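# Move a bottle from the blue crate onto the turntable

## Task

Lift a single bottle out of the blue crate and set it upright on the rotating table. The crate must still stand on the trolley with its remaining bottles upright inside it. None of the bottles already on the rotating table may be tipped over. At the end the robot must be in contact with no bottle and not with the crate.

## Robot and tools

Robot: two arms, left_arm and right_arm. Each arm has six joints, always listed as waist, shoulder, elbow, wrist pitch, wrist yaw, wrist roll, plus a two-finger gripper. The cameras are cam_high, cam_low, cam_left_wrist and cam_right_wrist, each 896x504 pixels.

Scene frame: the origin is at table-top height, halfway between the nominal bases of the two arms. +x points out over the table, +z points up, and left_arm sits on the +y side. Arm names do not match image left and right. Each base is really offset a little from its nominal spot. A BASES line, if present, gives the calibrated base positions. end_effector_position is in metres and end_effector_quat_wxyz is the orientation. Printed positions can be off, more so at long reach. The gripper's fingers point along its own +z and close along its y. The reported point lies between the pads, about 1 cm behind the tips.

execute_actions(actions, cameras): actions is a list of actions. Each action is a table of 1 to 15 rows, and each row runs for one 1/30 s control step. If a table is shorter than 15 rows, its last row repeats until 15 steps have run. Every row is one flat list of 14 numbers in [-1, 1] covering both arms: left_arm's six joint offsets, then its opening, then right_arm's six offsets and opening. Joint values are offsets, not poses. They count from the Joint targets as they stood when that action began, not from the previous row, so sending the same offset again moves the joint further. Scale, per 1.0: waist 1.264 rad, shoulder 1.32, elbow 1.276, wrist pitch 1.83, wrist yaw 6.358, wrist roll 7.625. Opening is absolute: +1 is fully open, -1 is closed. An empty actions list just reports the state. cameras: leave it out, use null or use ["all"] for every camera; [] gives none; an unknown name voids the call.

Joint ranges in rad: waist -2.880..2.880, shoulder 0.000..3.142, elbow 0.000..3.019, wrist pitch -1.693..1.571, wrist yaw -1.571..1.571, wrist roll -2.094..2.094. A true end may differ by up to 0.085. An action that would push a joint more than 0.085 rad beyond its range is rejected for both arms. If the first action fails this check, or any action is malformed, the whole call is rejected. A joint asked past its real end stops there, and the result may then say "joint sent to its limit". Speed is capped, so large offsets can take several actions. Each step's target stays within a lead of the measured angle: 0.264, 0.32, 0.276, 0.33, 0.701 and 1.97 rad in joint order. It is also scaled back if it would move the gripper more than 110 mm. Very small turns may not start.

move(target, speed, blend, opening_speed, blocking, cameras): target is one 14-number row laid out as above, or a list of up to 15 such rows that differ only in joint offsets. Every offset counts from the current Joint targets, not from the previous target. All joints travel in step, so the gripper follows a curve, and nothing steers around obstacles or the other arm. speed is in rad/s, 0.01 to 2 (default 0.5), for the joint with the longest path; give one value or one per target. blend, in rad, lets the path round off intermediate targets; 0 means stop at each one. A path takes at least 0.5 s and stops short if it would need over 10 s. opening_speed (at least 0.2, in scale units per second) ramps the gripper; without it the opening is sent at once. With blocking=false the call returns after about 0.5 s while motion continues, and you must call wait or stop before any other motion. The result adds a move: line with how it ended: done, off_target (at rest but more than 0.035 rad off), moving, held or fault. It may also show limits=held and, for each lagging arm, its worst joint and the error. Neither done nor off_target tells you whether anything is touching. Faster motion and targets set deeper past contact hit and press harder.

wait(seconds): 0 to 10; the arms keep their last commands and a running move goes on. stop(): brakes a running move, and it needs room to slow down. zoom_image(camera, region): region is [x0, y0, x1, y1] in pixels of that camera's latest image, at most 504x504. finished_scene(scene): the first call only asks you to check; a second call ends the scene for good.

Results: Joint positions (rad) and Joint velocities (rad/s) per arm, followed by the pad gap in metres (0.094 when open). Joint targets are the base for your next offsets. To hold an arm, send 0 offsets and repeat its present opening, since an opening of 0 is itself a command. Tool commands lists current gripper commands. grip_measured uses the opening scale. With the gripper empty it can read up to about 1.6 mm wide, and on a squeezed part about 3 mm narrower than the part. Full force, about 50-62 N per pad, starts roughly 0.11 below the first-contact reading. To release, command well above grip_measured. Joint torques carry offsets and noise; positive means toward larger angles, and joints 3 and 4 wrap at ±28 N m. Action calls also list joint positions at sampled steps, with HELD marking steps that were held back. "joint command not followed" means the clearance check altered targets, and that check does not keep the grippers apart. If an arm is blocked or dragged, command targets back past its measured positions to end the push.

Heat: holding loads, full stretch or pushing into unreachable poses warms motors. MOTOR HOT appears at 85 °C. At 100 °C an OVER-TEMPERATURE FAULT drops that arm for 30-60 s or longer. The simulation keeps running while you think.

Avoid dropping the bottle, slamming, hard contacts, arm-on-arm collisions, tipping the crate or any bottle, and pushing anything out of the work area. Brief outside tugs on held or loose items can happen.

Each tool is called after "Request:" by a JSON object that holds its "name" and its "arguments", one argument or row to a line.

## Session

Request:
{"name": "execute_actions", "arguments": {
  "actions": []
}}

Request:
{"name": "zoom_image", "arguments": {
  "camera": "cam_high",
  "region": [150, 120, 600, 504]
}}

Scene clock: 0.00 s.
left_arm: end_effector_position=(+0.0216, +0.1621, +0.1444) grip_measured=+1.000 end_effector_quat_wxyz=(-0.015, -0.401, +0.915, +0.051) | right_arm: end_effector_position=(+0.5912, -0.2308, +0.3851) grip_measured=+1.000 end_effector_quat_wxyz=(+0.513, +0.534, +0.671, +0.040)
Joint names: [waist, shoulder, elbow, wrist pitch, wrist yaw, wrist roll]
Joint positions: left_arm=[-1.211 0.912 0.694 -1.453 0.036 -2.039 0.094] | right_arm=[0.154 1.41 1.397 -0.625 0.66 1.177 0.094]
Joint velocities: left_arm=[0.005 -0.005 -0.012 -0.012 -0.007 -0.022 0] | right_arm=[0.005 -0.015 -0.012 -0.007 0.066 -0.007 0]
Joint torques (N m): no reading
Motor temperatures (°C): left_arm=[33 30 41 23 25 25 26] | right_arm=[27 27 34 28 24 26 23]
Heat: left arm: hottest elbow 41 °C; right arm: hottest elbow 34 °C.
Joint targets: left_arm=[-1.211 0.911 0.719 -1.453 0.036 -2.039] | right_arm=[0.154 1.408 1.429 -0.621 0.660 1.177]
Tool commands: left_gripper/opening=+1.0 right_gripper/opening=+1.0

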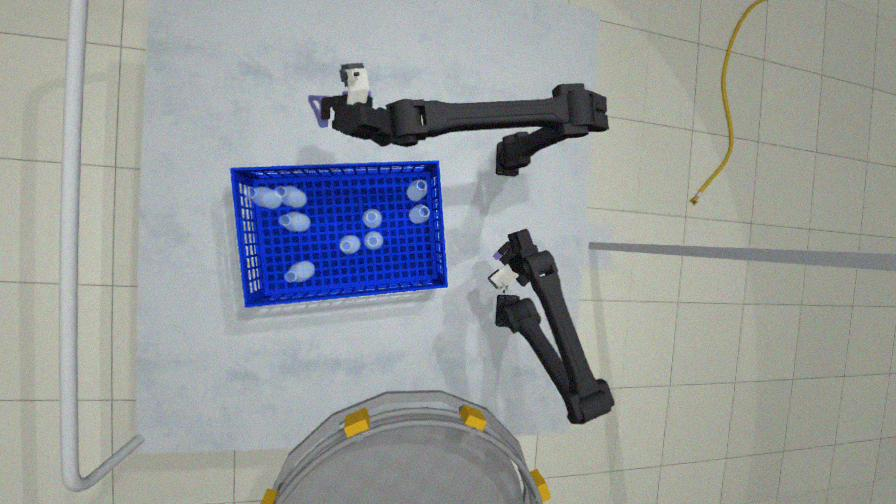

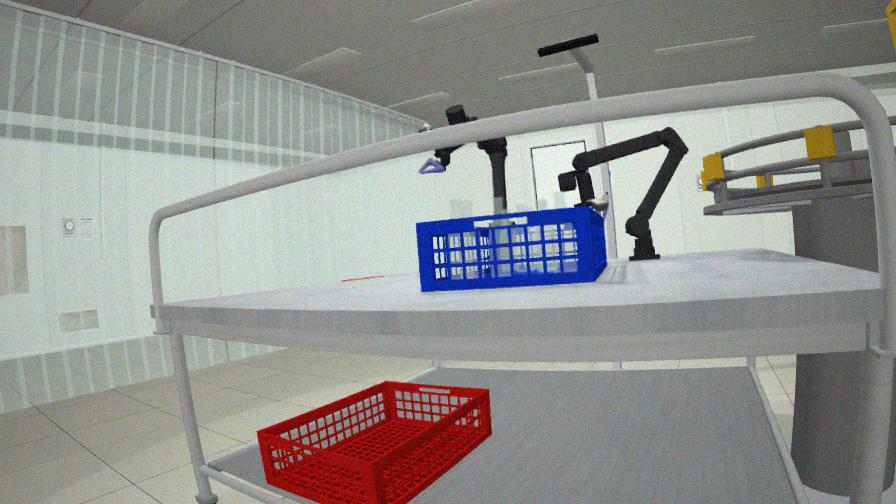

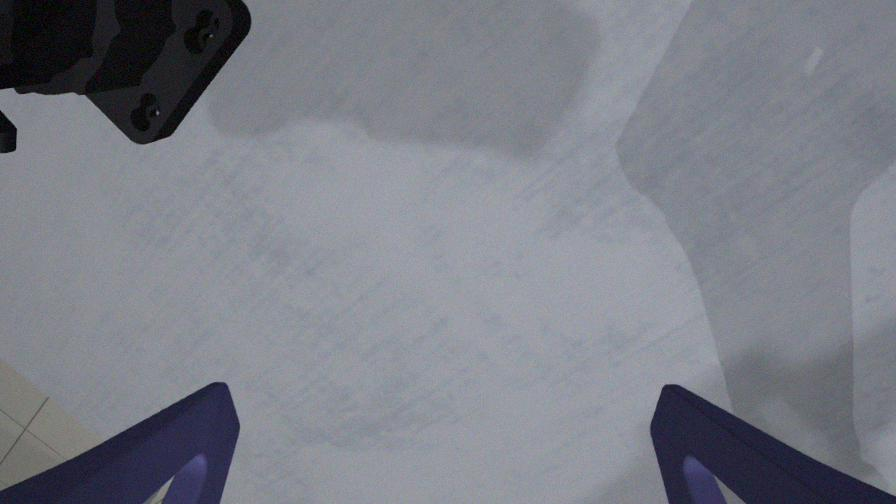

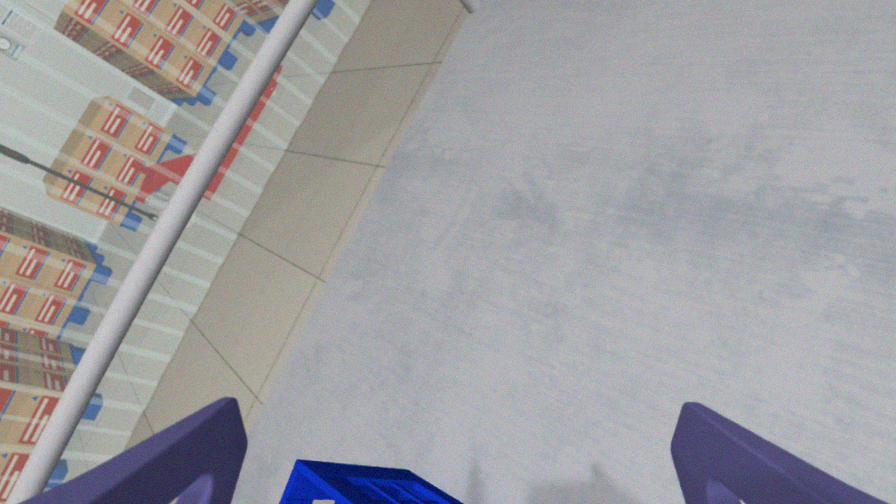

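Scaled by 1.120 from the camera's 896x504 image, which has a finer 1280x720 frame.

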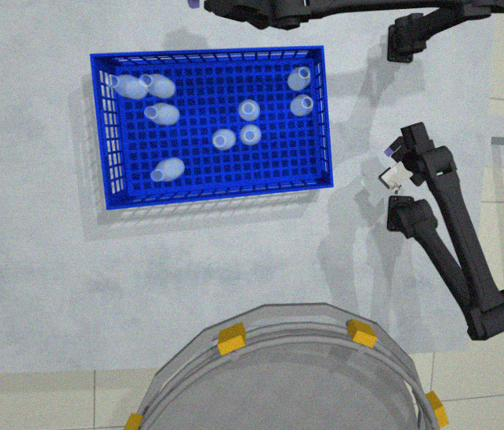

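Request:
{"name": "move", "arguments": {
  "target": [
    [0.1669,0.0045,0.5259,-0.0475,-0.0057,0.11,1,0,0,0,0,0,0,1],
    [0.8078,0.6841,0.9475,0.2284,-0.0057,0.2674,1,0,0,0,0,0,0,1]
  ],
  "speed": 0.9,
  "blend": 0.15
}}

Request:
{"name": "zoom_image", "arguments": {
  "camera": "cam_high",
  "region": [220, 140, 460, 320]
}}

Scene clock: 46.43 s.
left_arm: end_effector_position=(+0.6461, +0.2124, +0.2906) grip_measured=+1.000 end_effector_quat_wxyz=(+0.280, +0.086, +0.956, -0.028) | right_arm: end_effector_position=(+0.5912, -0.2308, +0.3851) grip_measured=+1.000 end_effector_quat_wxyz=(+0.513, +0.534, +0.671, +0.040)
Joint names: [waist, shoulder, elbow, wrist pitch, wrist yaw, wrist roll]
Joint positions: left_arm=[-0.187 1.827 1.874 -1.047 0 -0.011 0.094] | right_arm=[0.154 1.41 1.397 -0.625 0.66 1.177 0.094]
Joint velocities: left_arm=[-0.024 -0.015 -0.007 0.012 0.022 -0.007 0] | right_arm=[-0.005 0.005 0.002 -0.007 -0.037 0.007 0]
Joint torques (N m): left_arm=[-2.02 -19.25 12.42 1.94 -0.04 0.03] | right_arm=[-0.62 -9.41 13.33 1.48 0.12 0.08]
Motor temperatures (°C): left_arm=[33 30 49 23 25 25 25] | right_arm=[27 28 46 28 24 26 23]
Heat: left arm: hottest elbow 49 °C; right arm: hottest elbow 46 °C.
Joint targets: left_arm=[-0.190 1.814 1.928 -1.035 -0.001 0.000] | right_arm=[0.154 1.408 1.429 -0.621 0.660 1.177]
move: off_target (left_arm); left_arm: the elbow is farthest, 0.054 rad from its target

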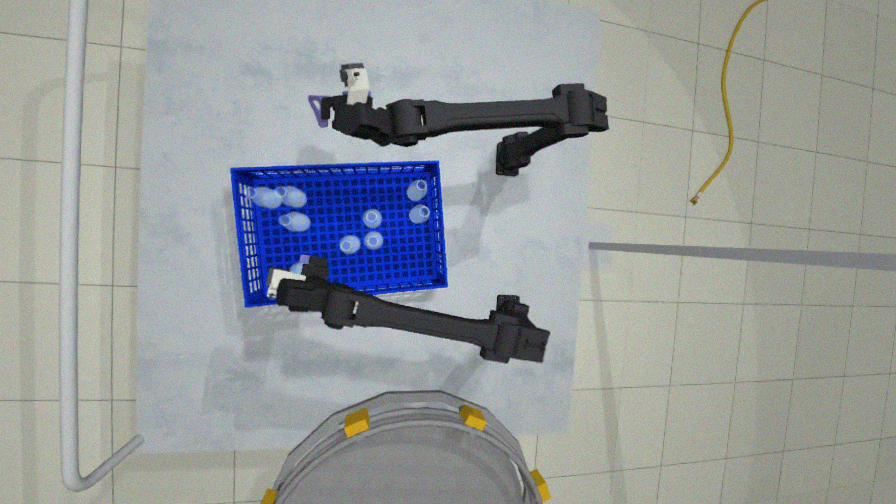

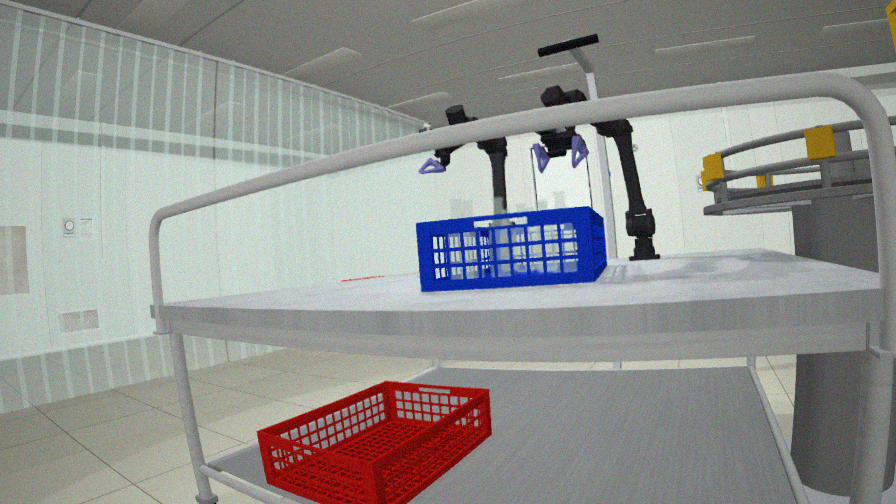

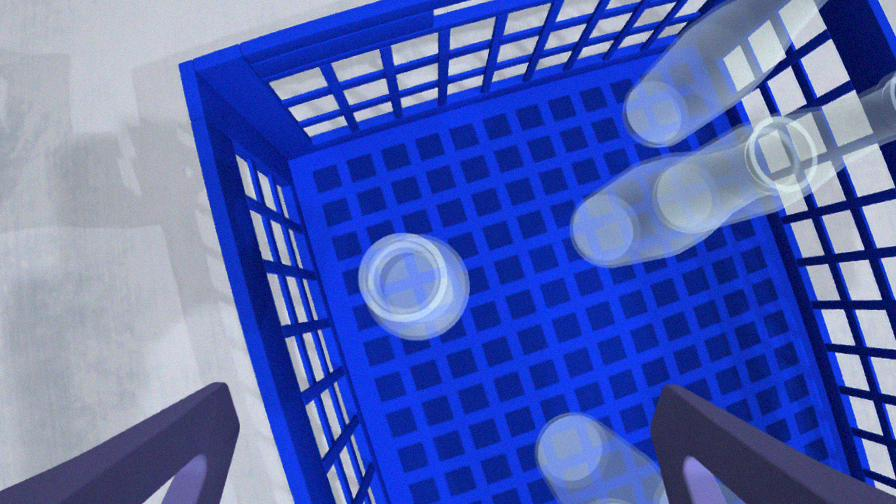

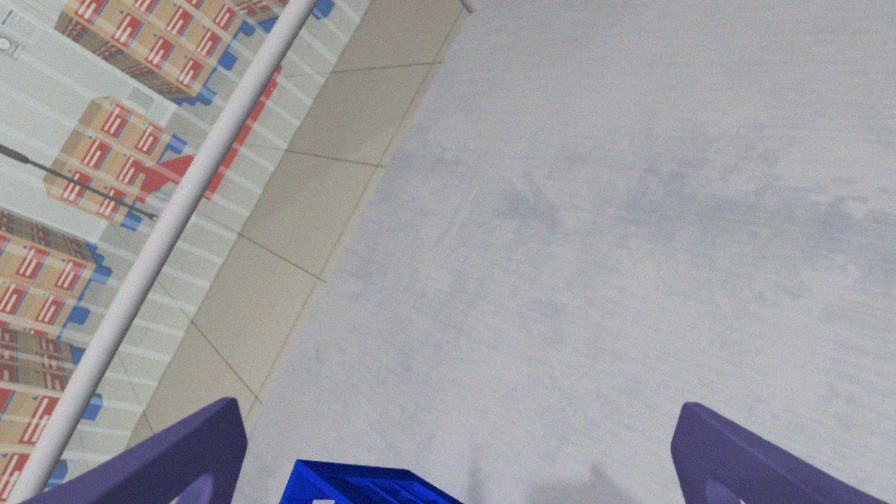

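Scaled by 2.100 from the camera's 896x504 image, which has a finer 1280x720 frame.

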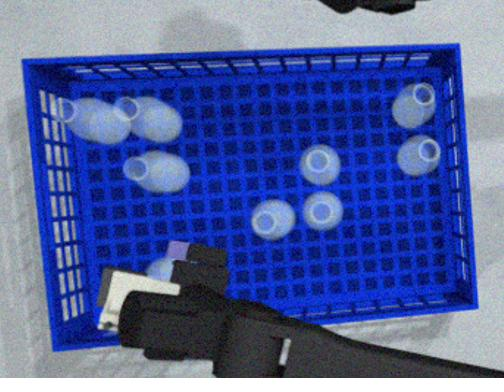

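Request:
{"name": "zoom_image", "arguments": {
  "camera": "cam_left_wrist",
  "region": [310, 190, 510, 370]
}}

Scaled by 2.520 from the camera's 896x504 image, which has a finer 1280x720 frame.

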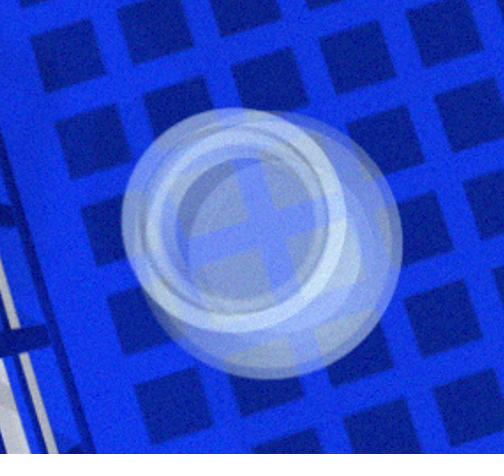

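Request:
{"name": "move", "arguments": {
  "target": [0.0166,-0.0080,-0.1299,0.0985,0,0,1,0,0,0,0,0,0,1],
  "speed": 0.3,
  "cameras": ["cam_left_wrist"]
}}

Scene clock: 77.87 s.
left_arm: end_effector_position=(+0.6588, +0.2182, +0.2622) grip_measured=+1.000 end_effector_quat_wxyz=(+0.315, +0.079, +0.945, -0.030) | right_arm: end_effector_position=(+0.5912, -0.2308, +0.3851) grip_measured=+1.000 end_effector_quat_wxyz=(+0.513, +0.534, +0.671, +0.040)
Joint names: [waist, shoulder, elbow, wrist pitch, wrist yaw, wrist roll]
Joint positions: left_arm=[-0.175 1.818 1.759 -0.868 0 -0.01 0.094] | right_arm=[0.154 1.41 1.397 -0.625 0.66 1.177 0.094]
Joint velocities: left_arm=[0.005 -0.005 -0.002 -0.002 0.037 0.007 0] | right_arm=[0.005 -0.024 -0.012 0.012 0.007 -0.037 0]
Joint torques (N m): left_arm=[-1.03 -19.55 8.92 2.03 -0.06 -0.03] | right_arm=[-0.62 -9.35 13.31 1.5 0.12 0.08]
Motor temperatures (°C): left_arm=[33 35 54 23 25 25 25] | right_arm=[27 28 50 28 24 26 23]
Heat: left arm: hottest elbow 54 °C; right arm: hottest elbow 50 °C.
Joint targets: left_arm=[-0.169 1.804 1.762 -0.854 -0.001 0.000] | right_arm=[0.154 1.408 1.429 -0.621 0.660 1.177]
move: done
Images, in order (width x height): cam_left_wrist 896x504.

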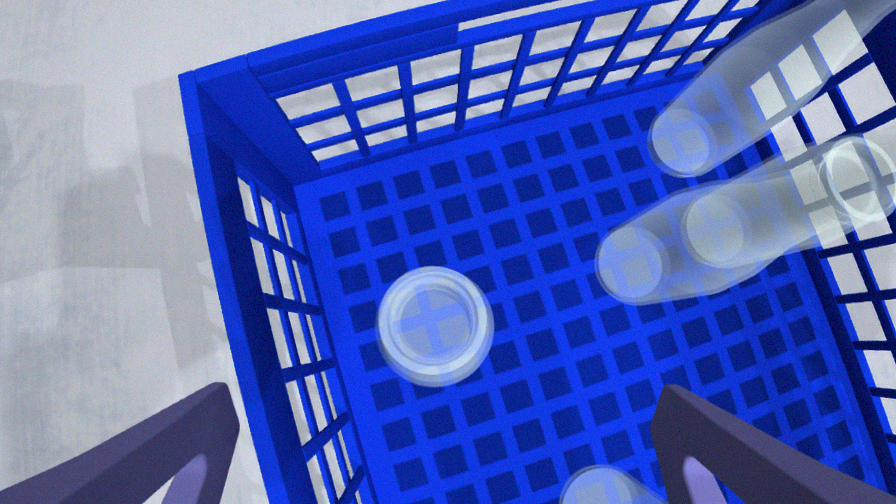

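Request:
{"name": "zoom_image", "arguments": {
  "camera": "cam_left_wrist",
  "region": [350, 240, 520, 410]
}}

Scaled by 2.965 from the camera's 896x504 image, which has a finer 1280x720 frame.

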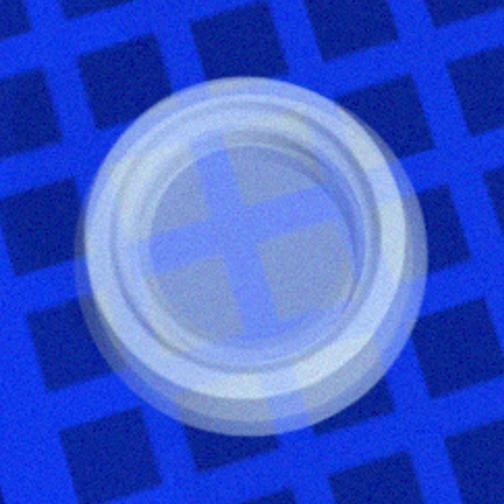

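Request:
{"name": "move", "arguments": {
  "target": [0.0047,0.0723,0.0020,0.0350,0,0,1,0,0,0,0,0,0,1],
  "speed": 0.15,
  "cameras": ["cam_left_wrist"]
}}

Request:
{"name": "zoom_image", "arguments": {
  "camera": "cam_left_wrist",
  "region": [300, 290, 600, 504]
}}

Scene clock: 99.90 s.
left_arm: end_effector_position=(+0.6802, +0.2172, +0.2164) grip_measured=+1.000 end_effector_quat_wxyz=(+0.308, +0.078, +0.948, -0.029) | right_arm: end_effector_position=(+0.5912, -0.2308, +0.3851) grip_measured=+1.000 end_effector_quat_wxyz=(+0.513, +0.534, +0.671, +0.040)
Joint names: [waist, shoulder, elbow, wrist pitch, wrist yaw, wrist roll]
Joint positions: left_arm=[-0.171 1.897 1.759 -0.804 0 -0.01 0.094] | right_arm=[0.154 1.41 1.397 -0.625 0.66 1.177 0.094]
Joint velocities: left_arm=[-0.005 -0.005 0.017 0.007 -0.066 -0.007 0] | right_arm=[-0.015 -0.005 -0.027 -0.007 -0.007 -0.037 0]
Joint torques (N m): left_arm=[-1.49 -19.19 9.11 1.94 -0.05 -0.04] | right_arm=[-0.62 -9.35 13.31 1.5 0.12 0.08]
Motor temperatures (°C): left_arm=[33 37 53 23 25 25 25] | right_arm=[27 28 52 28 24 26 23]
Heat: left arm: hottest elbow 53 °C; right arm: hottest elbow 52 °C.
Joint targets: left_arm=[-0.163 1.899 1.765 -0.791 -0.001 0.000] | right_arm=[0.154 1.408 1.429 -0.621 0.660 1.177]
move: done
Images, in order (width x height): cam_left_wrist 896x504.

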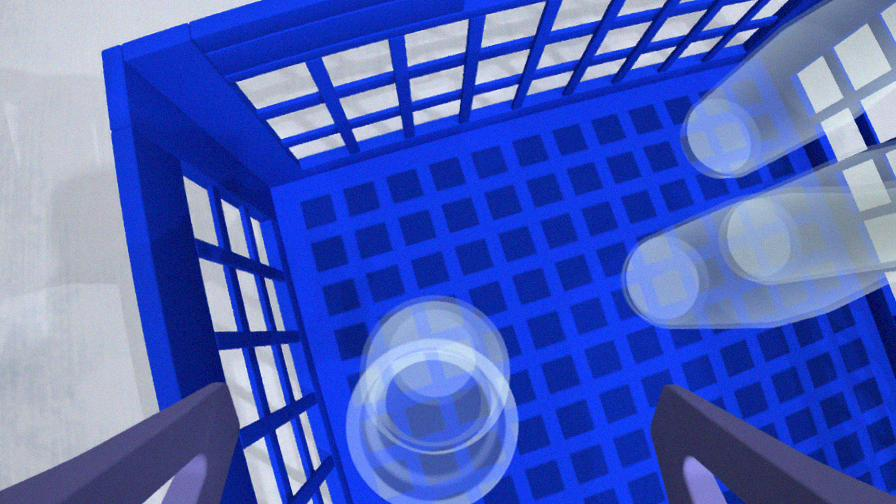

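Scaled by 1.680 from the camera's 896x504 image, which has a finer 1280x720 frame.

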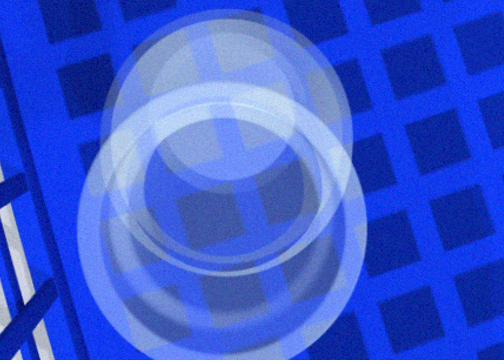

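Request:
{"name": "execute_actions", "arguments": {
  "actions": [],
  "cameras": ["cam_left_wrist", "cam_high"]
}}

Scene clock: 128.13 s.
left_arm: end_effector_position=(+0.6802, +0.2172, +0.2164) grip_measured=+1.000 end_effector_quat_wxyz=(+0.308, +0.078, +0.948, -0.029) | right_arm: end_effector_position=(+0.5912, -0.2308, +0.3851) grip_measured=+1.000 end_effector_quat_wxyz=(+0.513, +0.534, +0.671, +0.040)
Joint names: [waist, shoulder, elbow, wrist pitch, wrist yaw, wrist roll]
Joint positions: left_arm=[-0.171 1.897 1.759 -0.804 0 -0.01 0.094] | right_arm=[0.154 1.41 1.397 -0.625 0.66 1.177 0.094]
Joint velocities: left_arm=[0.005 -0.015 0.007 0.007 -0.051 -0.051 0] | right_arm=[-0.005 -0.005 0.007 -0.012 0.007 0.022 0]
Joint torques (N m): left_arm=[-0.97 -19.19 9.05 1.95 -0.05 0.02] | right_arm=[-0.62 -9.41 13.33 1.48 0.12 0.08]
Motor temperatures (°C): left_arm=[33 39 53 23 25 25 25] | right_arm=[26 28 54 28 24 26 23]
Heat: left arm: hottest elbow 53 °C; right arm: hottest elbow 54 °C.
Joint targets: left_arm=[-0.163 1.899 1.765 -0.791 -0.001 0.000] | right_arm=[0.154 1.408 1.429 -0.621 0.660 1.177]
Tool commands: left_gripper/opening=+1.0 right_gripper/opening=+1.0
Images, in order (width x height): cam_high 896x504, cam_left_wrist 896x504.

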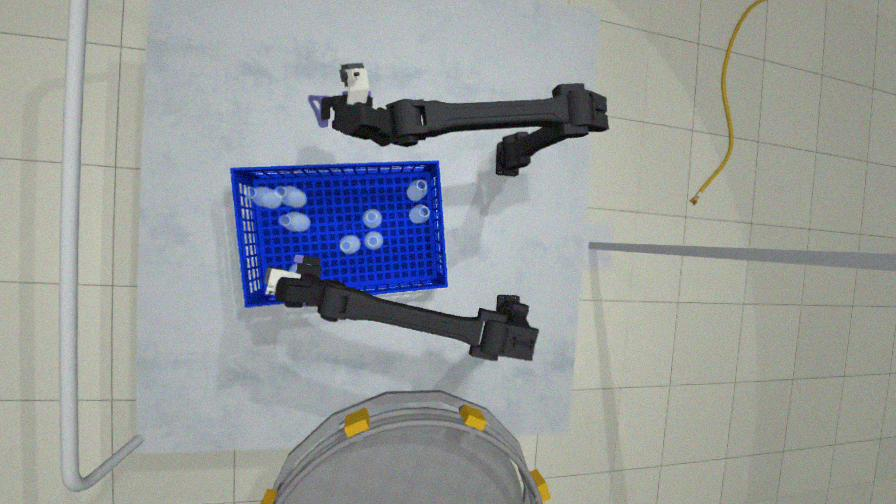

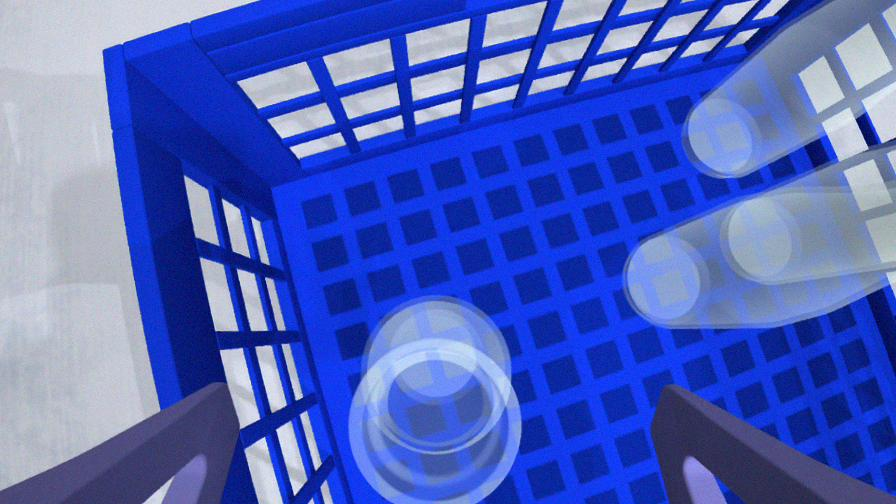

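Request:
{"name": "move", "arguments": {
  "target": [0.005, 0.0076, 0, 0, 0, 0, 1, 0, 0, 0, 0, 0, 0, 1],
  "speed": 0.1,
  "cameras": ["cam_left_wrist"]
}}

Scene clock: 142.07 s.
left_arm: end_effector_position=(+0.6810, +0.2218, +0.2164) grip_measured=+1.000 end_effector_quat_wxyz=(+0.308, +0.075, +0.948, -0.028) | right_arm: end_effector_position=(+0.5912, -0.2308, +0.3851) grip_measured=+1.000 end_effector_quat_wxyz=(+0.513, +0.534, +0.671, +0.040)
Joint names: [waist, shoulder, elbow, wrist pitch, wrist yaw, wrist roll]
Joint positions: left_arm=[-0.165 1.897 1.759 -0.804 0 -0.01 0.094] | right_arm=[0.154 1.41 1.397 -0.625 0.66 1.177 0.094]
Joint velocities: left_arm=[-0.005 -0.005 0.017 -0.007 -0.007 -0.022 0] | right_arm=[-0.005 0.005 -0.007 -0.017 -0.022 -0.022 0]
Joint torques (N m): left_arm=[-0.73 -18.43 9.1 1.96 -0.11 0.01] | right_arm=[-0.62 -9.41 13.34 1.48 0.12 0.08]
Motor temperatures (°C): left_arm=[33 39 53 23 25 25 25] | right_arm=[26 29 54 28 24 26 23]
Heat: left arm: hottest elbow 53 °C; right arm: hottest elbow 54 °C.
Joint targets: left_arm=[-0.157 1.909 1.765 -0.791 -0.001 0.000] | right_arm=[0.154 1.408 1.429 -0.621 0.660 1.177]
move: done
Images, in order (width x height): cam_left_wrist 896x504.

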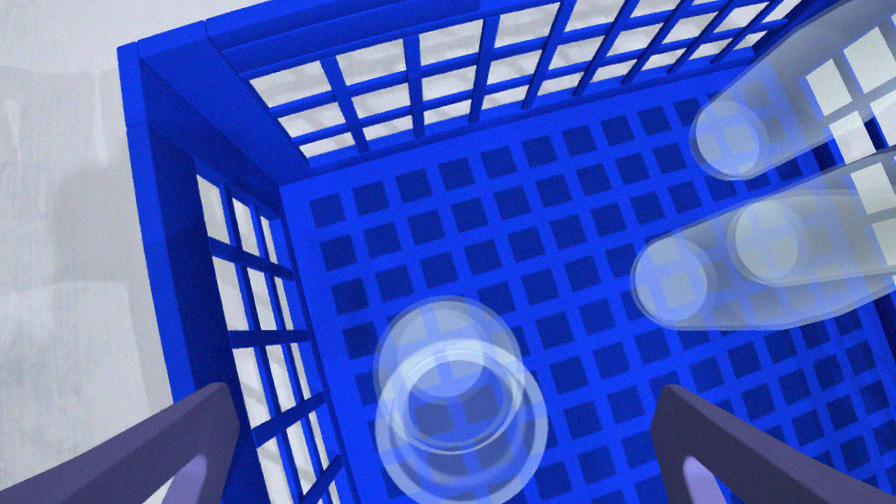

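Request:
{"name": "move", "arguments": {
  "target": [0, 0.006, 0, 0, 0, 0, 1, 0, 0, 0, 0, 0, 0, 1],
  "speed": 0.1,
  "cameras": ["cam_left_wrist"]
}}

Scene clock: 159.90 s.
left_arm: end_effector_position=(+0.6816, +0.2226, +0.2132) grip_measured=+1.000 end_effector_quat_wxyz=(+0.306, +0.074, +0.949, -0.027) | right_arm: end_effector_position=(+0.5912, -0.2308, +0.3851) grip_measured=+1.000 end_effector_quat_wxyz=(+0.513, +0.534, +0.671, +0.040)
Joint names: [waist, shoulder, elbow, wrist pitch, wrist yaw, wrist roll]
Joint positions: left_arm=[-0.164 1.901 1.759 -0.804 0 -0.01 0.094] | right_arm=[0.154 1.41 1.397 -0.625 0.66 1.177 0.094]
Joint velocities: left_arm=[-0.005 -0.005 0.017 -0.007 0.022 0.022 0] | right_arm=[0.005 -0.015 0.007 -0.007 0.007 -0.007 0]
Joint torques (N m): left_arm=[-1.38 -18.49 9.11 1.96 -0.08 -0.03] | right_arm=[-0.62 -9.35 13.33 1.48 0.13 0.08]
Motor temperatures (°C): left_arm=[33 39 53 23 25 25 24] | right_arm=[26 29 55 28 24 26 23]
Heat: left arm: hottest elbow 53 °C; right arm: hottest elbow 55 °C.
Joint targets: left_arm=[-0.157 1.917 1.765 -0.791 -0.001 0.000] | right_arm=[0.154 1.408 1.429 -0.621 0.660 1.177]
move: done
Images, in order (width x height): cam_left_wrist 896x504.

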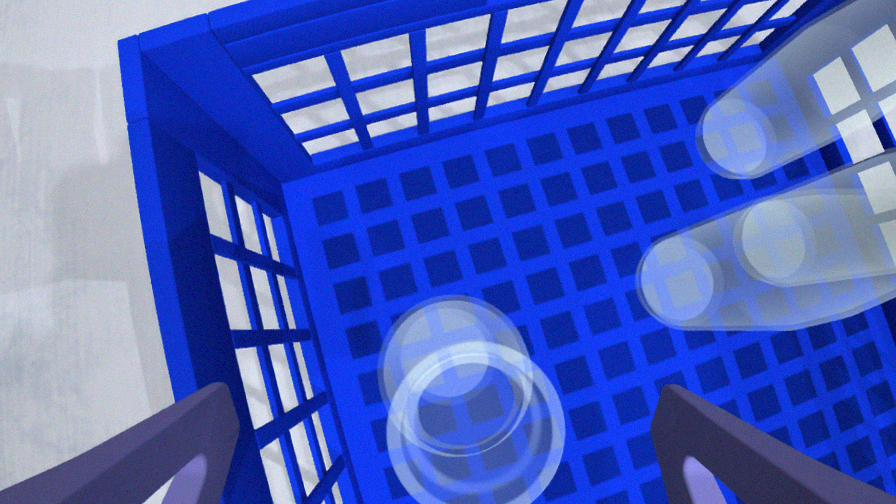

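Request:
{"name": "move", "arguments": {
  "target": [-0.013, 0, 0, 0, 0, 0, 1, 0, 0, 0, 0, 0, 0, 1],
  "speed": 0.1,
  "cameras": ["cam_left_wrist"]
}}

Scene clock: 173.90 s.
left_arm: end_effector_position=(+0.6815, +0.2223, +0.2132) grip_measured=+1.000 end_effector_quat_wxyz=(+0.306, +0.074, +0.949, -0.027) | right_arm: end_effector_position=(+0.5912, -0.2308, +0.3851) grip_measured=+1.000 end_effector_quat_wxyz=(+0.513, +0.534, +0.671, +0.040)
Joint names: [waist, shoulder, elbow, wrist pitch, wrist yaw, wrist roll]
Joint positions: left_arm=[-0.164 1.901 1.759 -0.804 0 -0.01 0.094] | right_arm=[0.154 1.41 1.397 -0.625 0.66 1.177 0.094]
Joint velocities: left_arm=[-0.005 0.015 0.002 0.012 0.066 0.007 0] | right_arm=[-0.005 -0.015 -0.022 0.007 -0.007 0.022 0]
Joint torques (N m): left_arm=[-2.84 -18.2 8.94 2 -0.01 -0.04] | right_arm=[-0.62 -9.47 13.33 1.5 0.13 0.08]
Motor temperatures (°C): left_arm=[32 39 53 23 25 25 24] | right_arm=[26 29 55 28 24 26 23]
Heat: left arm: hottest elbow 53 °C; right arm: hottest elbow 55 °C.
Joint targets: left_arm=[-0.173 1.917 1.765 -0.791 -0.001 0.000] | right_arm=[0.154 1.408 1.429 -0.621 0.660 1.177]
move: done
Images, in order (width x height): cam_left_wrist 896x504.

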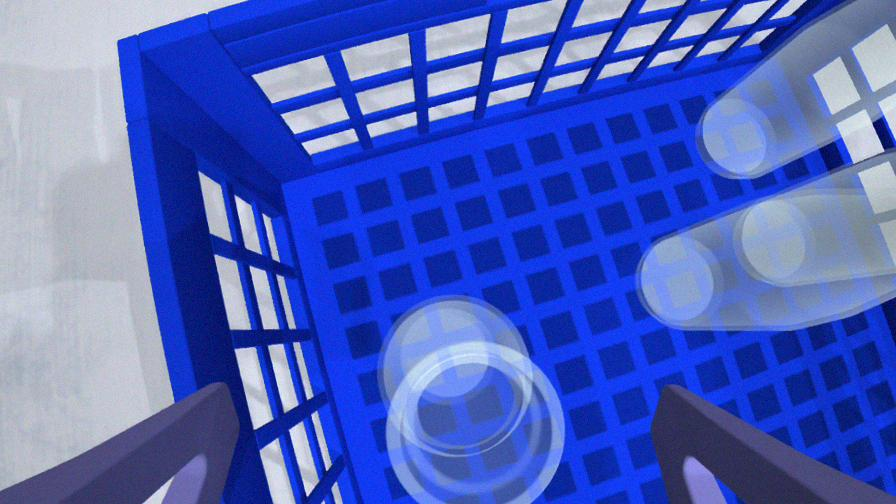

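Request:
{"name": "move", "arguments": {
  "target": [-0.003, 0, 0, 0, 0, 0, 1, 0, 0, 0, 0, 0, 0, 1],
  "speed": 0.1,
  "cameras": ["cam_left_wrist"]
}}

Scene clock: 181.47 s.
left_arm: end_effector_position=(+0.6809, +0.2190, +0.2132) grip_measured=+1.000 end_effector_quat_wxyz=(+0.306, +0.077, +0.948, -0.028) | right_arm: end_effector_position=(+0.5912, -0.2308, +0.3851) grip_measured=+1.000 end_effector_quat_wxyz=(+0.513, +0.534, +0.671, +0.040)
Joint names: [waist, shoulder, elbow, wrist pitch, wrist yaw, wrist roll]
Joint positions: left_arm=[-0.169 1.901 1.759 -0.804 0 -0.01 0.094] | right_arm=[0.154 1.41 1.397 -0.625 0.66 1.177 0.094]
Joint velocities: left_arm=[-0.005 -0.005 -0.002 -0.002 -0.066 -0.051 0] | right_arm=[-0.005 -0.005 0.002 -0.012 -0.022 -0.022 0]
Joint torques (N m): left_arm=[-2.32 -18.32 9.05 2.03 -0.04 -0.02] | right_arm=[-0.62 -9.35 13.33 1.5 0.12 0.08]
Motor temperatures (°C): left_arm=[32 39 53 23 25 25 24] | right_arm=[26 29 55 28 24 26 23]
Heat: left arm: hottest elbow 53 °C; right arm: hottest elbow 55 °C.
Joint targets: left_arm=[-0.177 1.917 1.765 -0.791 -0.001 0.000] | right_arm=[0.154 1.408 1.429 -0.621 0.660 1.177]
move: done
Images, in order (width x height): cam_left_wrist 896x504.

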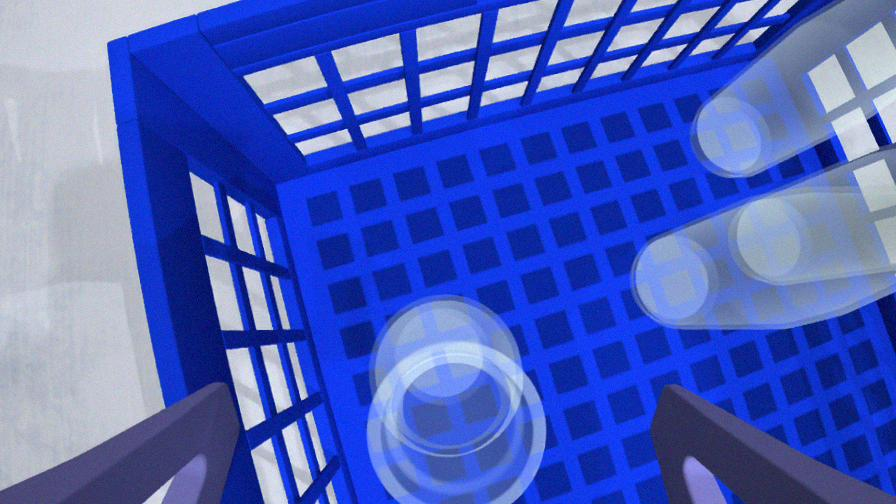

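Request:
{"name": "move", "arguments": {
  "target": [0, 0, 0, 0, 0, 0, -0.25, 0, 0, 0, 0, 0, 0, 1],
  "opening_speed": 0.8,
  "cameras": ["cam_left_wrist"]
}}

Request:
{"name": "move", "arguments": {
  "target": [0, 0, 0, 0, 0, 0, -0.4, 0, 0, 0, 0, 0, 0, 1],
  "opening_speed": 0.2,
  "cameras": ["cam_left_wrist"]
}}

Scene clock: 186.90 s.
left_arm: end_effector_position=(+0.6809, +0.2187, +0.2132) grip_measured=-0.247 end_effector_quat_wxyz=(+0.306, +0.077, +0.948, -0.028) | right_arm: end_effector_position=(+0.5912, -0.2308, +0.3851) grip_measured=+1.000 end_effector_quat_wxyz=(+0.513, +0.534, +0.671, +0.040)
Joint names: [waist, shoulder, elbow, wrist pitch, wrist yaw, wrist roll]
Joint positions: left_arm=[-0.169 1.901 1.759 -0.804 0 -0.01 0.035] | right_arm=[0.154 1.41 1.397 -0.625 0.66 1.177 0.094]
Joint velocities: left_arm=[0.005 0.005 0.012 -0.002 0.037 -0.022 0] | right_arm=[-0.005 -0.005 -0.007 0.017 -0.125 0.007 0]
Joint torques (N m): left_arm=[-3.02 -18.32 9.03 2.14 -0.03 -0.05] | right_arm=[-0.62 -9.35 13.33 1.5 0.12 0.08]
Motor temperatures (°C): left_arm=[32 39 53 23 25 25 24] | right_arm=[26 29 56 28 24 26 23]
Heat: left arm: hottest elbow 53 °C; right arm: hottest elbow 56 °C.
Joint targets: left_arm=[-0.177 1.917 1.765 -0.791 -0.001 0.000] | right_arm=[0.154 1.408 1.429 -0.621 0.660 1.177]
move: done
Images, in order (width x height): cam_left_wrist 896x504.

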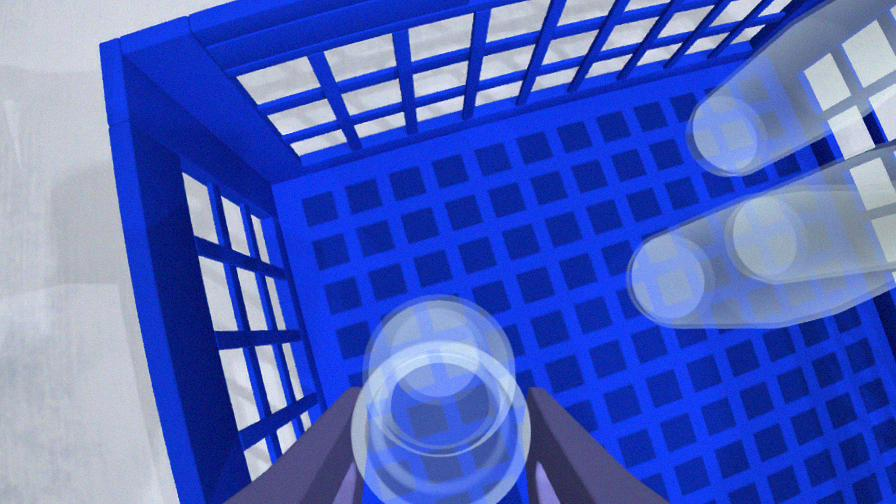

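Scene clock: 187.87 s.
left_arm: end_effector_position=(+0.6809, +0.2187, +0.2132) grip_measured=-0.350 end_effector_quat_wxyz=(+0.306, +0.077, +0.948, -0.028) | right_arm: end_effector_position=(+0.5912, -0.2308, +0.3851) grip_measured=+1.000 end_effector_quat_wxyz=(+0.513, +0.534, +0.671, +0.040)
Joint names: [waist, shoulder, elbow, wrist pitch, wrist yaw, wrist roll]
Joint positions: left_arm=[-0.169 1.901 1.759 -0.804 0 -0.01 0.031] | right_arm=[0.154 1.41 1.397 -0.625 0.66 1.177 0.094]
Joint velocities: left_arm=[-0.015 -0.005 0.027 0.002 -0.022 0.037 0.001] | right_arm=[-0.005 -0.005 0.002 0.007 0.022 0.022 0]
Joint torques (N m): left_arm=[-2.49 -18.26 8.99 1.99 -0.03 -0.03] | right_arm=[-0.56 -9.41 13.33 1.5 0.12 0.08]
Motor temperatures (°C): left_arm=[32 39 53 23 25 25 24] | right_arm=[26 29 56 28 24 26 23]
Heat: left arm: hottest elbow 53 °C; right arm: hottest elbow 56 °C.
Joint targets: left_arm=[-0.177 1.917 1.765 -0.791 -0.001 0.000] | right_arm=[0.154 1.408 1.429 -0.621 0.660 1.177]
move: done
Images, in order (width x height): cam_left_wrist 896x504.

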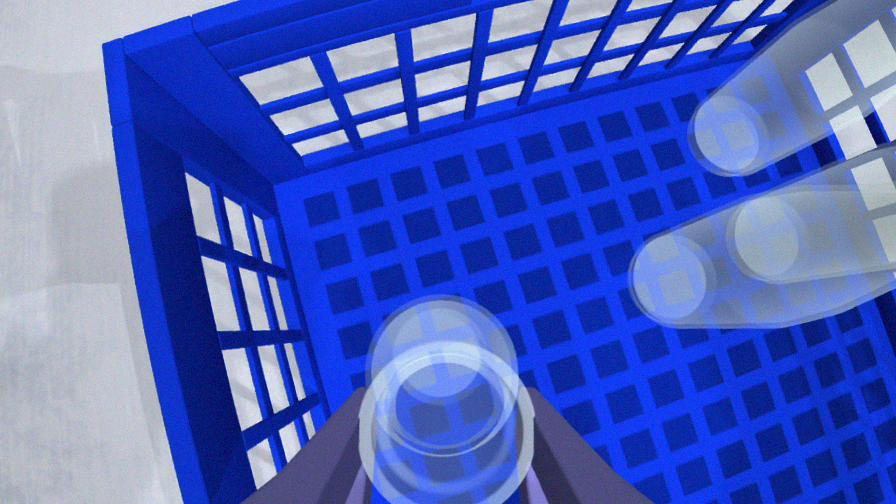

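Request:
{"name": "move", "arguments": {
  "target": [0, 0, 0, 0, 0, 0, -0.48, 0, 0, 0, 0, 0, 0, 1],
  "opening_speed": 0.2,
  "cameras": ["cam_left_wrist"]
}}

Scene clock: 190.63 s.
left_arm: end_effector_position=(+0.6809, +0.2187, +0.2132) grip_measured=-0.351 end_effector_quat_wxyz=(+0.306, +0.077, +0.948, -0.028) | right_arm: end_effector_position=(+0.5912, -0.2308, +0.3851) grip_measured=+1.000 end_effector_quat_wxyz=(+0.513, +0.534, +0.671, +0.040)
Joint names: [waist, shoulder, elbow, wrist pitch, wrist yaw, wrist roll]
Joint positions: left_arm=[-0.169 1.901 1.759 -0.804 0 -0.01 0.03] | right_arm=[0.154 1.41 1.397 -0.625 0.66 1.177 0.094]
Joint velocities: left_arm=[-0.015 -0.005 0.002 0.007 0.022 -0.007 0] | right_arm=[-0.005 0.005 -0.002 0.007 0.022 -0.051 0]
Joint torques (N m): left_arm=[-2.02 -18.43 8.92 1.85 -0.07 -0.01] | right_arm=[-0.56 -9.41 13.31 1.48 0.12 0.08]
Motor temperatures (°C): left_arm=[32 39 53 23 25 25 25] | right_arm=[26 29 56 28 24 26 23]
Heat: left arm: hottest elbow 53 °C; right arm: hottest elbow 56 °C.
Joint targets: left_arm=[-0.177 1.917 1.765 -0.791 -0.001 0.000] | right_arm=[0.154 1.408 1.429 -0.621 0.660 1.177]
move: done
Images, in order (width x height): cam_left_wrist 896x504.

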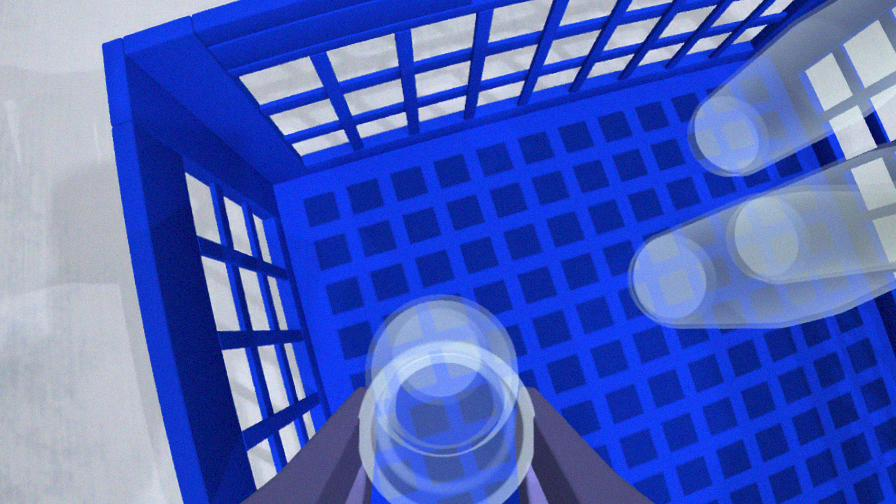

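Request:
{"name": "move", "arguments": {
  "target": [0, -0.0432, 0.1215, -0.065, 0, 0, -0.48, 0, 0, 0, 0, 0, 0, 1],
  "speed": 0.15,
  "cameras": ["cam_left_wrist", "cam_high"]
}}

Scene clock: 215.00 s.
left_arm: end_effector_position=(+0.6797, +0.2189, +0.2459) grip_measured=-0.351 end_effector_quat_wxyz=(+0.298, +0.077, +0.951, -0.027) | right_arm: end_effector_position=(+0.5912, -0.2308, +0.3851) grip_measured=+1.000 end_effector_quat_wxyz=(+0.513, +0.534, +0.671, +0.040)
Joint names: [waist, shoulder, elbow, wrist pitch, wrist yaw, wrist roll]
Joint positions: left_arm=[-0.169 1.897 1.846 -0.911 0 -0.01 0.03] | right_arm=[0.154 1.41 1.397 -0.625 0.66 1.177 0.094]
Joint velocities: left_arm=[-0.005 -0.005 -0.002 -0.007 -0.051 -0.037 -0.001] | right_arm=[-0.015 0.015 -0.002 -0.007 -0.051 -0.007 0]
Joint torques (N m): left_arm=[-2.55 -22.48 13.74 1.43 -0.06 -0.05] | right_arm=[-0.67 -9.35 13.33 1.5 0.12 0.08]
Motor temperatures (°C): left_arm=[32 39 53 23 25 25 26] | right_arm=[26 29 56 28 24 26 23]
Heat: left arm: hottest elbow 53 °C; right arm: hottest elbow 56 °C.
Joint targets: left_arm=[-0.177 1.860 1.919 -0.909 -0.001 0.000] | right_arm=[0.154 1.408 1.429 -0.621 0.660 1.177]
move: off_target (left_arm); left_arm: the elbow is farthest, 0.074 rad from its target
Images, in order (width x height): cam_high 896x504, cam_left_wrist 896x504.

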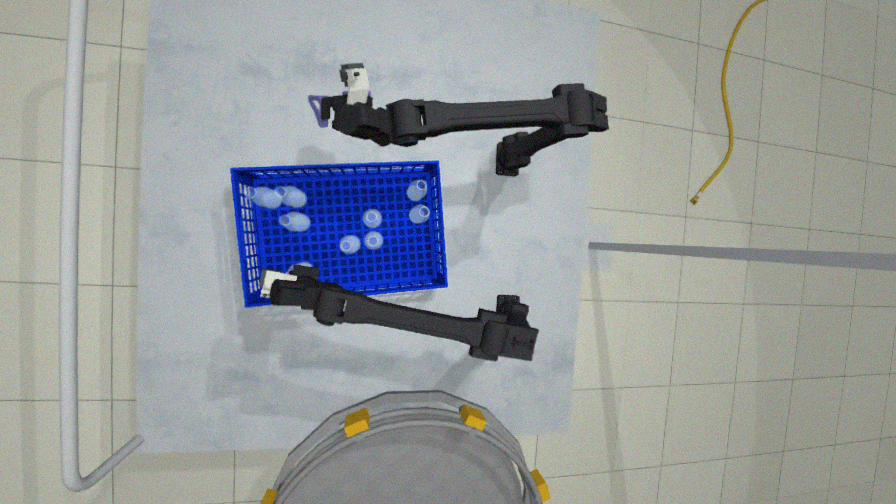

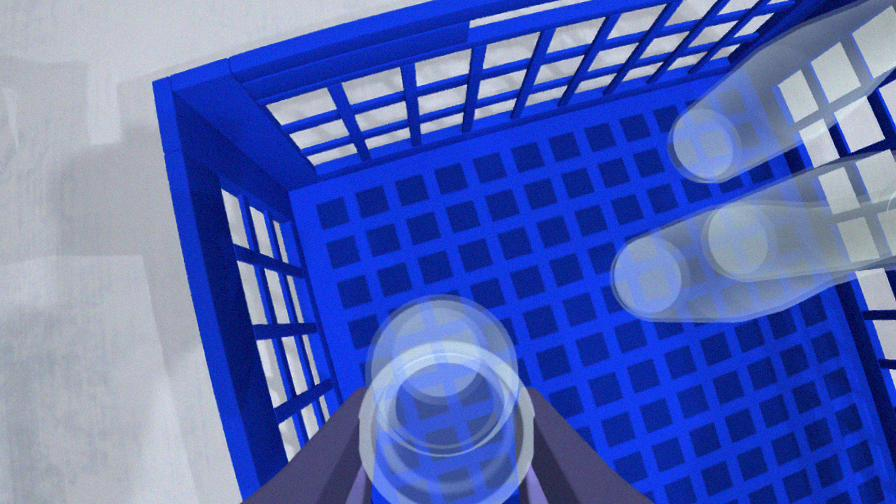

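Request:
{"name": "move", "arguments": {
  "target": [
    [0, 0.0045, 0.1505, -0.0967, 0, 0, -0.48, 0, 0, 0, 0, 0, 0, 1],
    [0, 0.0405, 0.3676, -0.2257, 0, 0, -0.48, 0, 0, 0, 0, 0, 0, 1],
    [0, -0.0114, 0.4483, -0.2964, 0, 0, -0.48, 0, 0, 0, 0, 0, 0, 1]
  ],
  "speed": 0.35,
  "blend": 0.08,
  "cameras": ["cam_left_wrist", "cam_high"]
}}

Scene clock: 253.53 s.
left_arm: end_effector_position=(+0.6273, +0.2280, +0.4822) grip_measured=-0.351 end_effector_quat_wxyz=(+0.330, +0.077, +0.941, -0.030) | right_arm: end_effector_position=(+0.5912, -0.2308, +0.3851) grip_measured=+1.000 end_effector_quat_wxyz=(+0.513, +0.534, +0.671, +0.040)
Joint names: [waist, shoulder, elbow, wrist pitch, wrist yaw, wrist roll]
Joint positions: left_arm=[-0.169 1.872 2.429 -1.454 0 -0.01 0.03] | right_arm=[0.154 1.41 1.397 -0.625 0.66 1.177 0.094]
Joint velocities: left_arm=[0.024 -0.005 0.007 -0.007 0.037 -0.022 0] | right_arm=[0.005 -0.005 0.002 0.002 -0.037 0.037 0]
Joint torques (N m): left_arm=[-2.84 -19.96 12.18 1.5 -0.03 -0.04] | right_arm=[-0.62 -9.35 13.31 1.5 0.12 0.08]
Motor temperatures (°C): left_arm=[32 41 62 23 25 25 27] | right_arm=[26 29 57 28 24 26 23]
Heat: left arm: hottest elbow 62 °C; right arm: hottest elbow 57 °C.
Joint targets: left_arm=[-0.177 1.845 2.492 -1.452 -0.001 0.000] | right_arm=[0.154 1.408 1.429 -0.621 0.660 1.177]
move: off_target (left_arm); blend cut to 0.0647 rad at target 2; left_arm: the elbow is farthest, 0.062 rad from its target
Images, in order (width x height): cam_high 896x504, cam_left_wrist 896x504.

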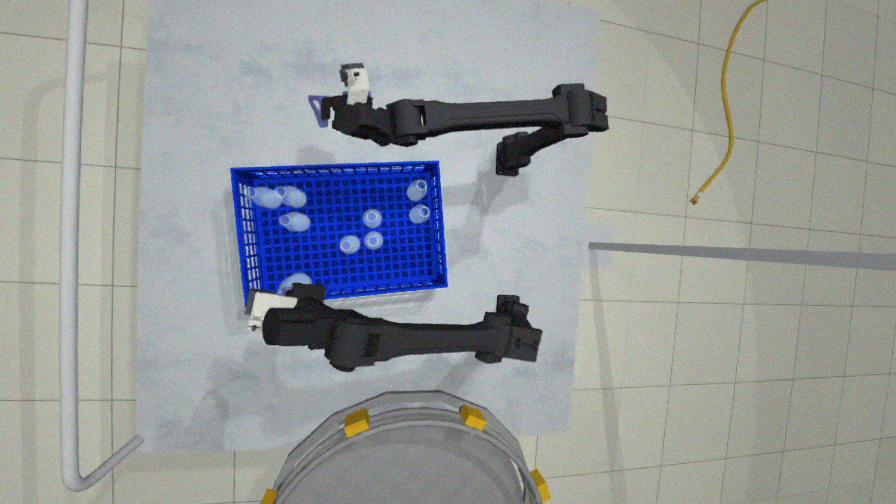

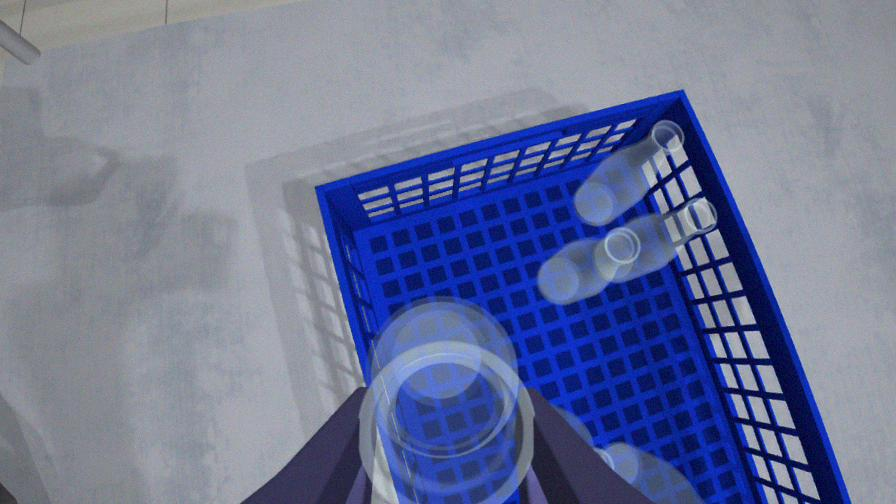

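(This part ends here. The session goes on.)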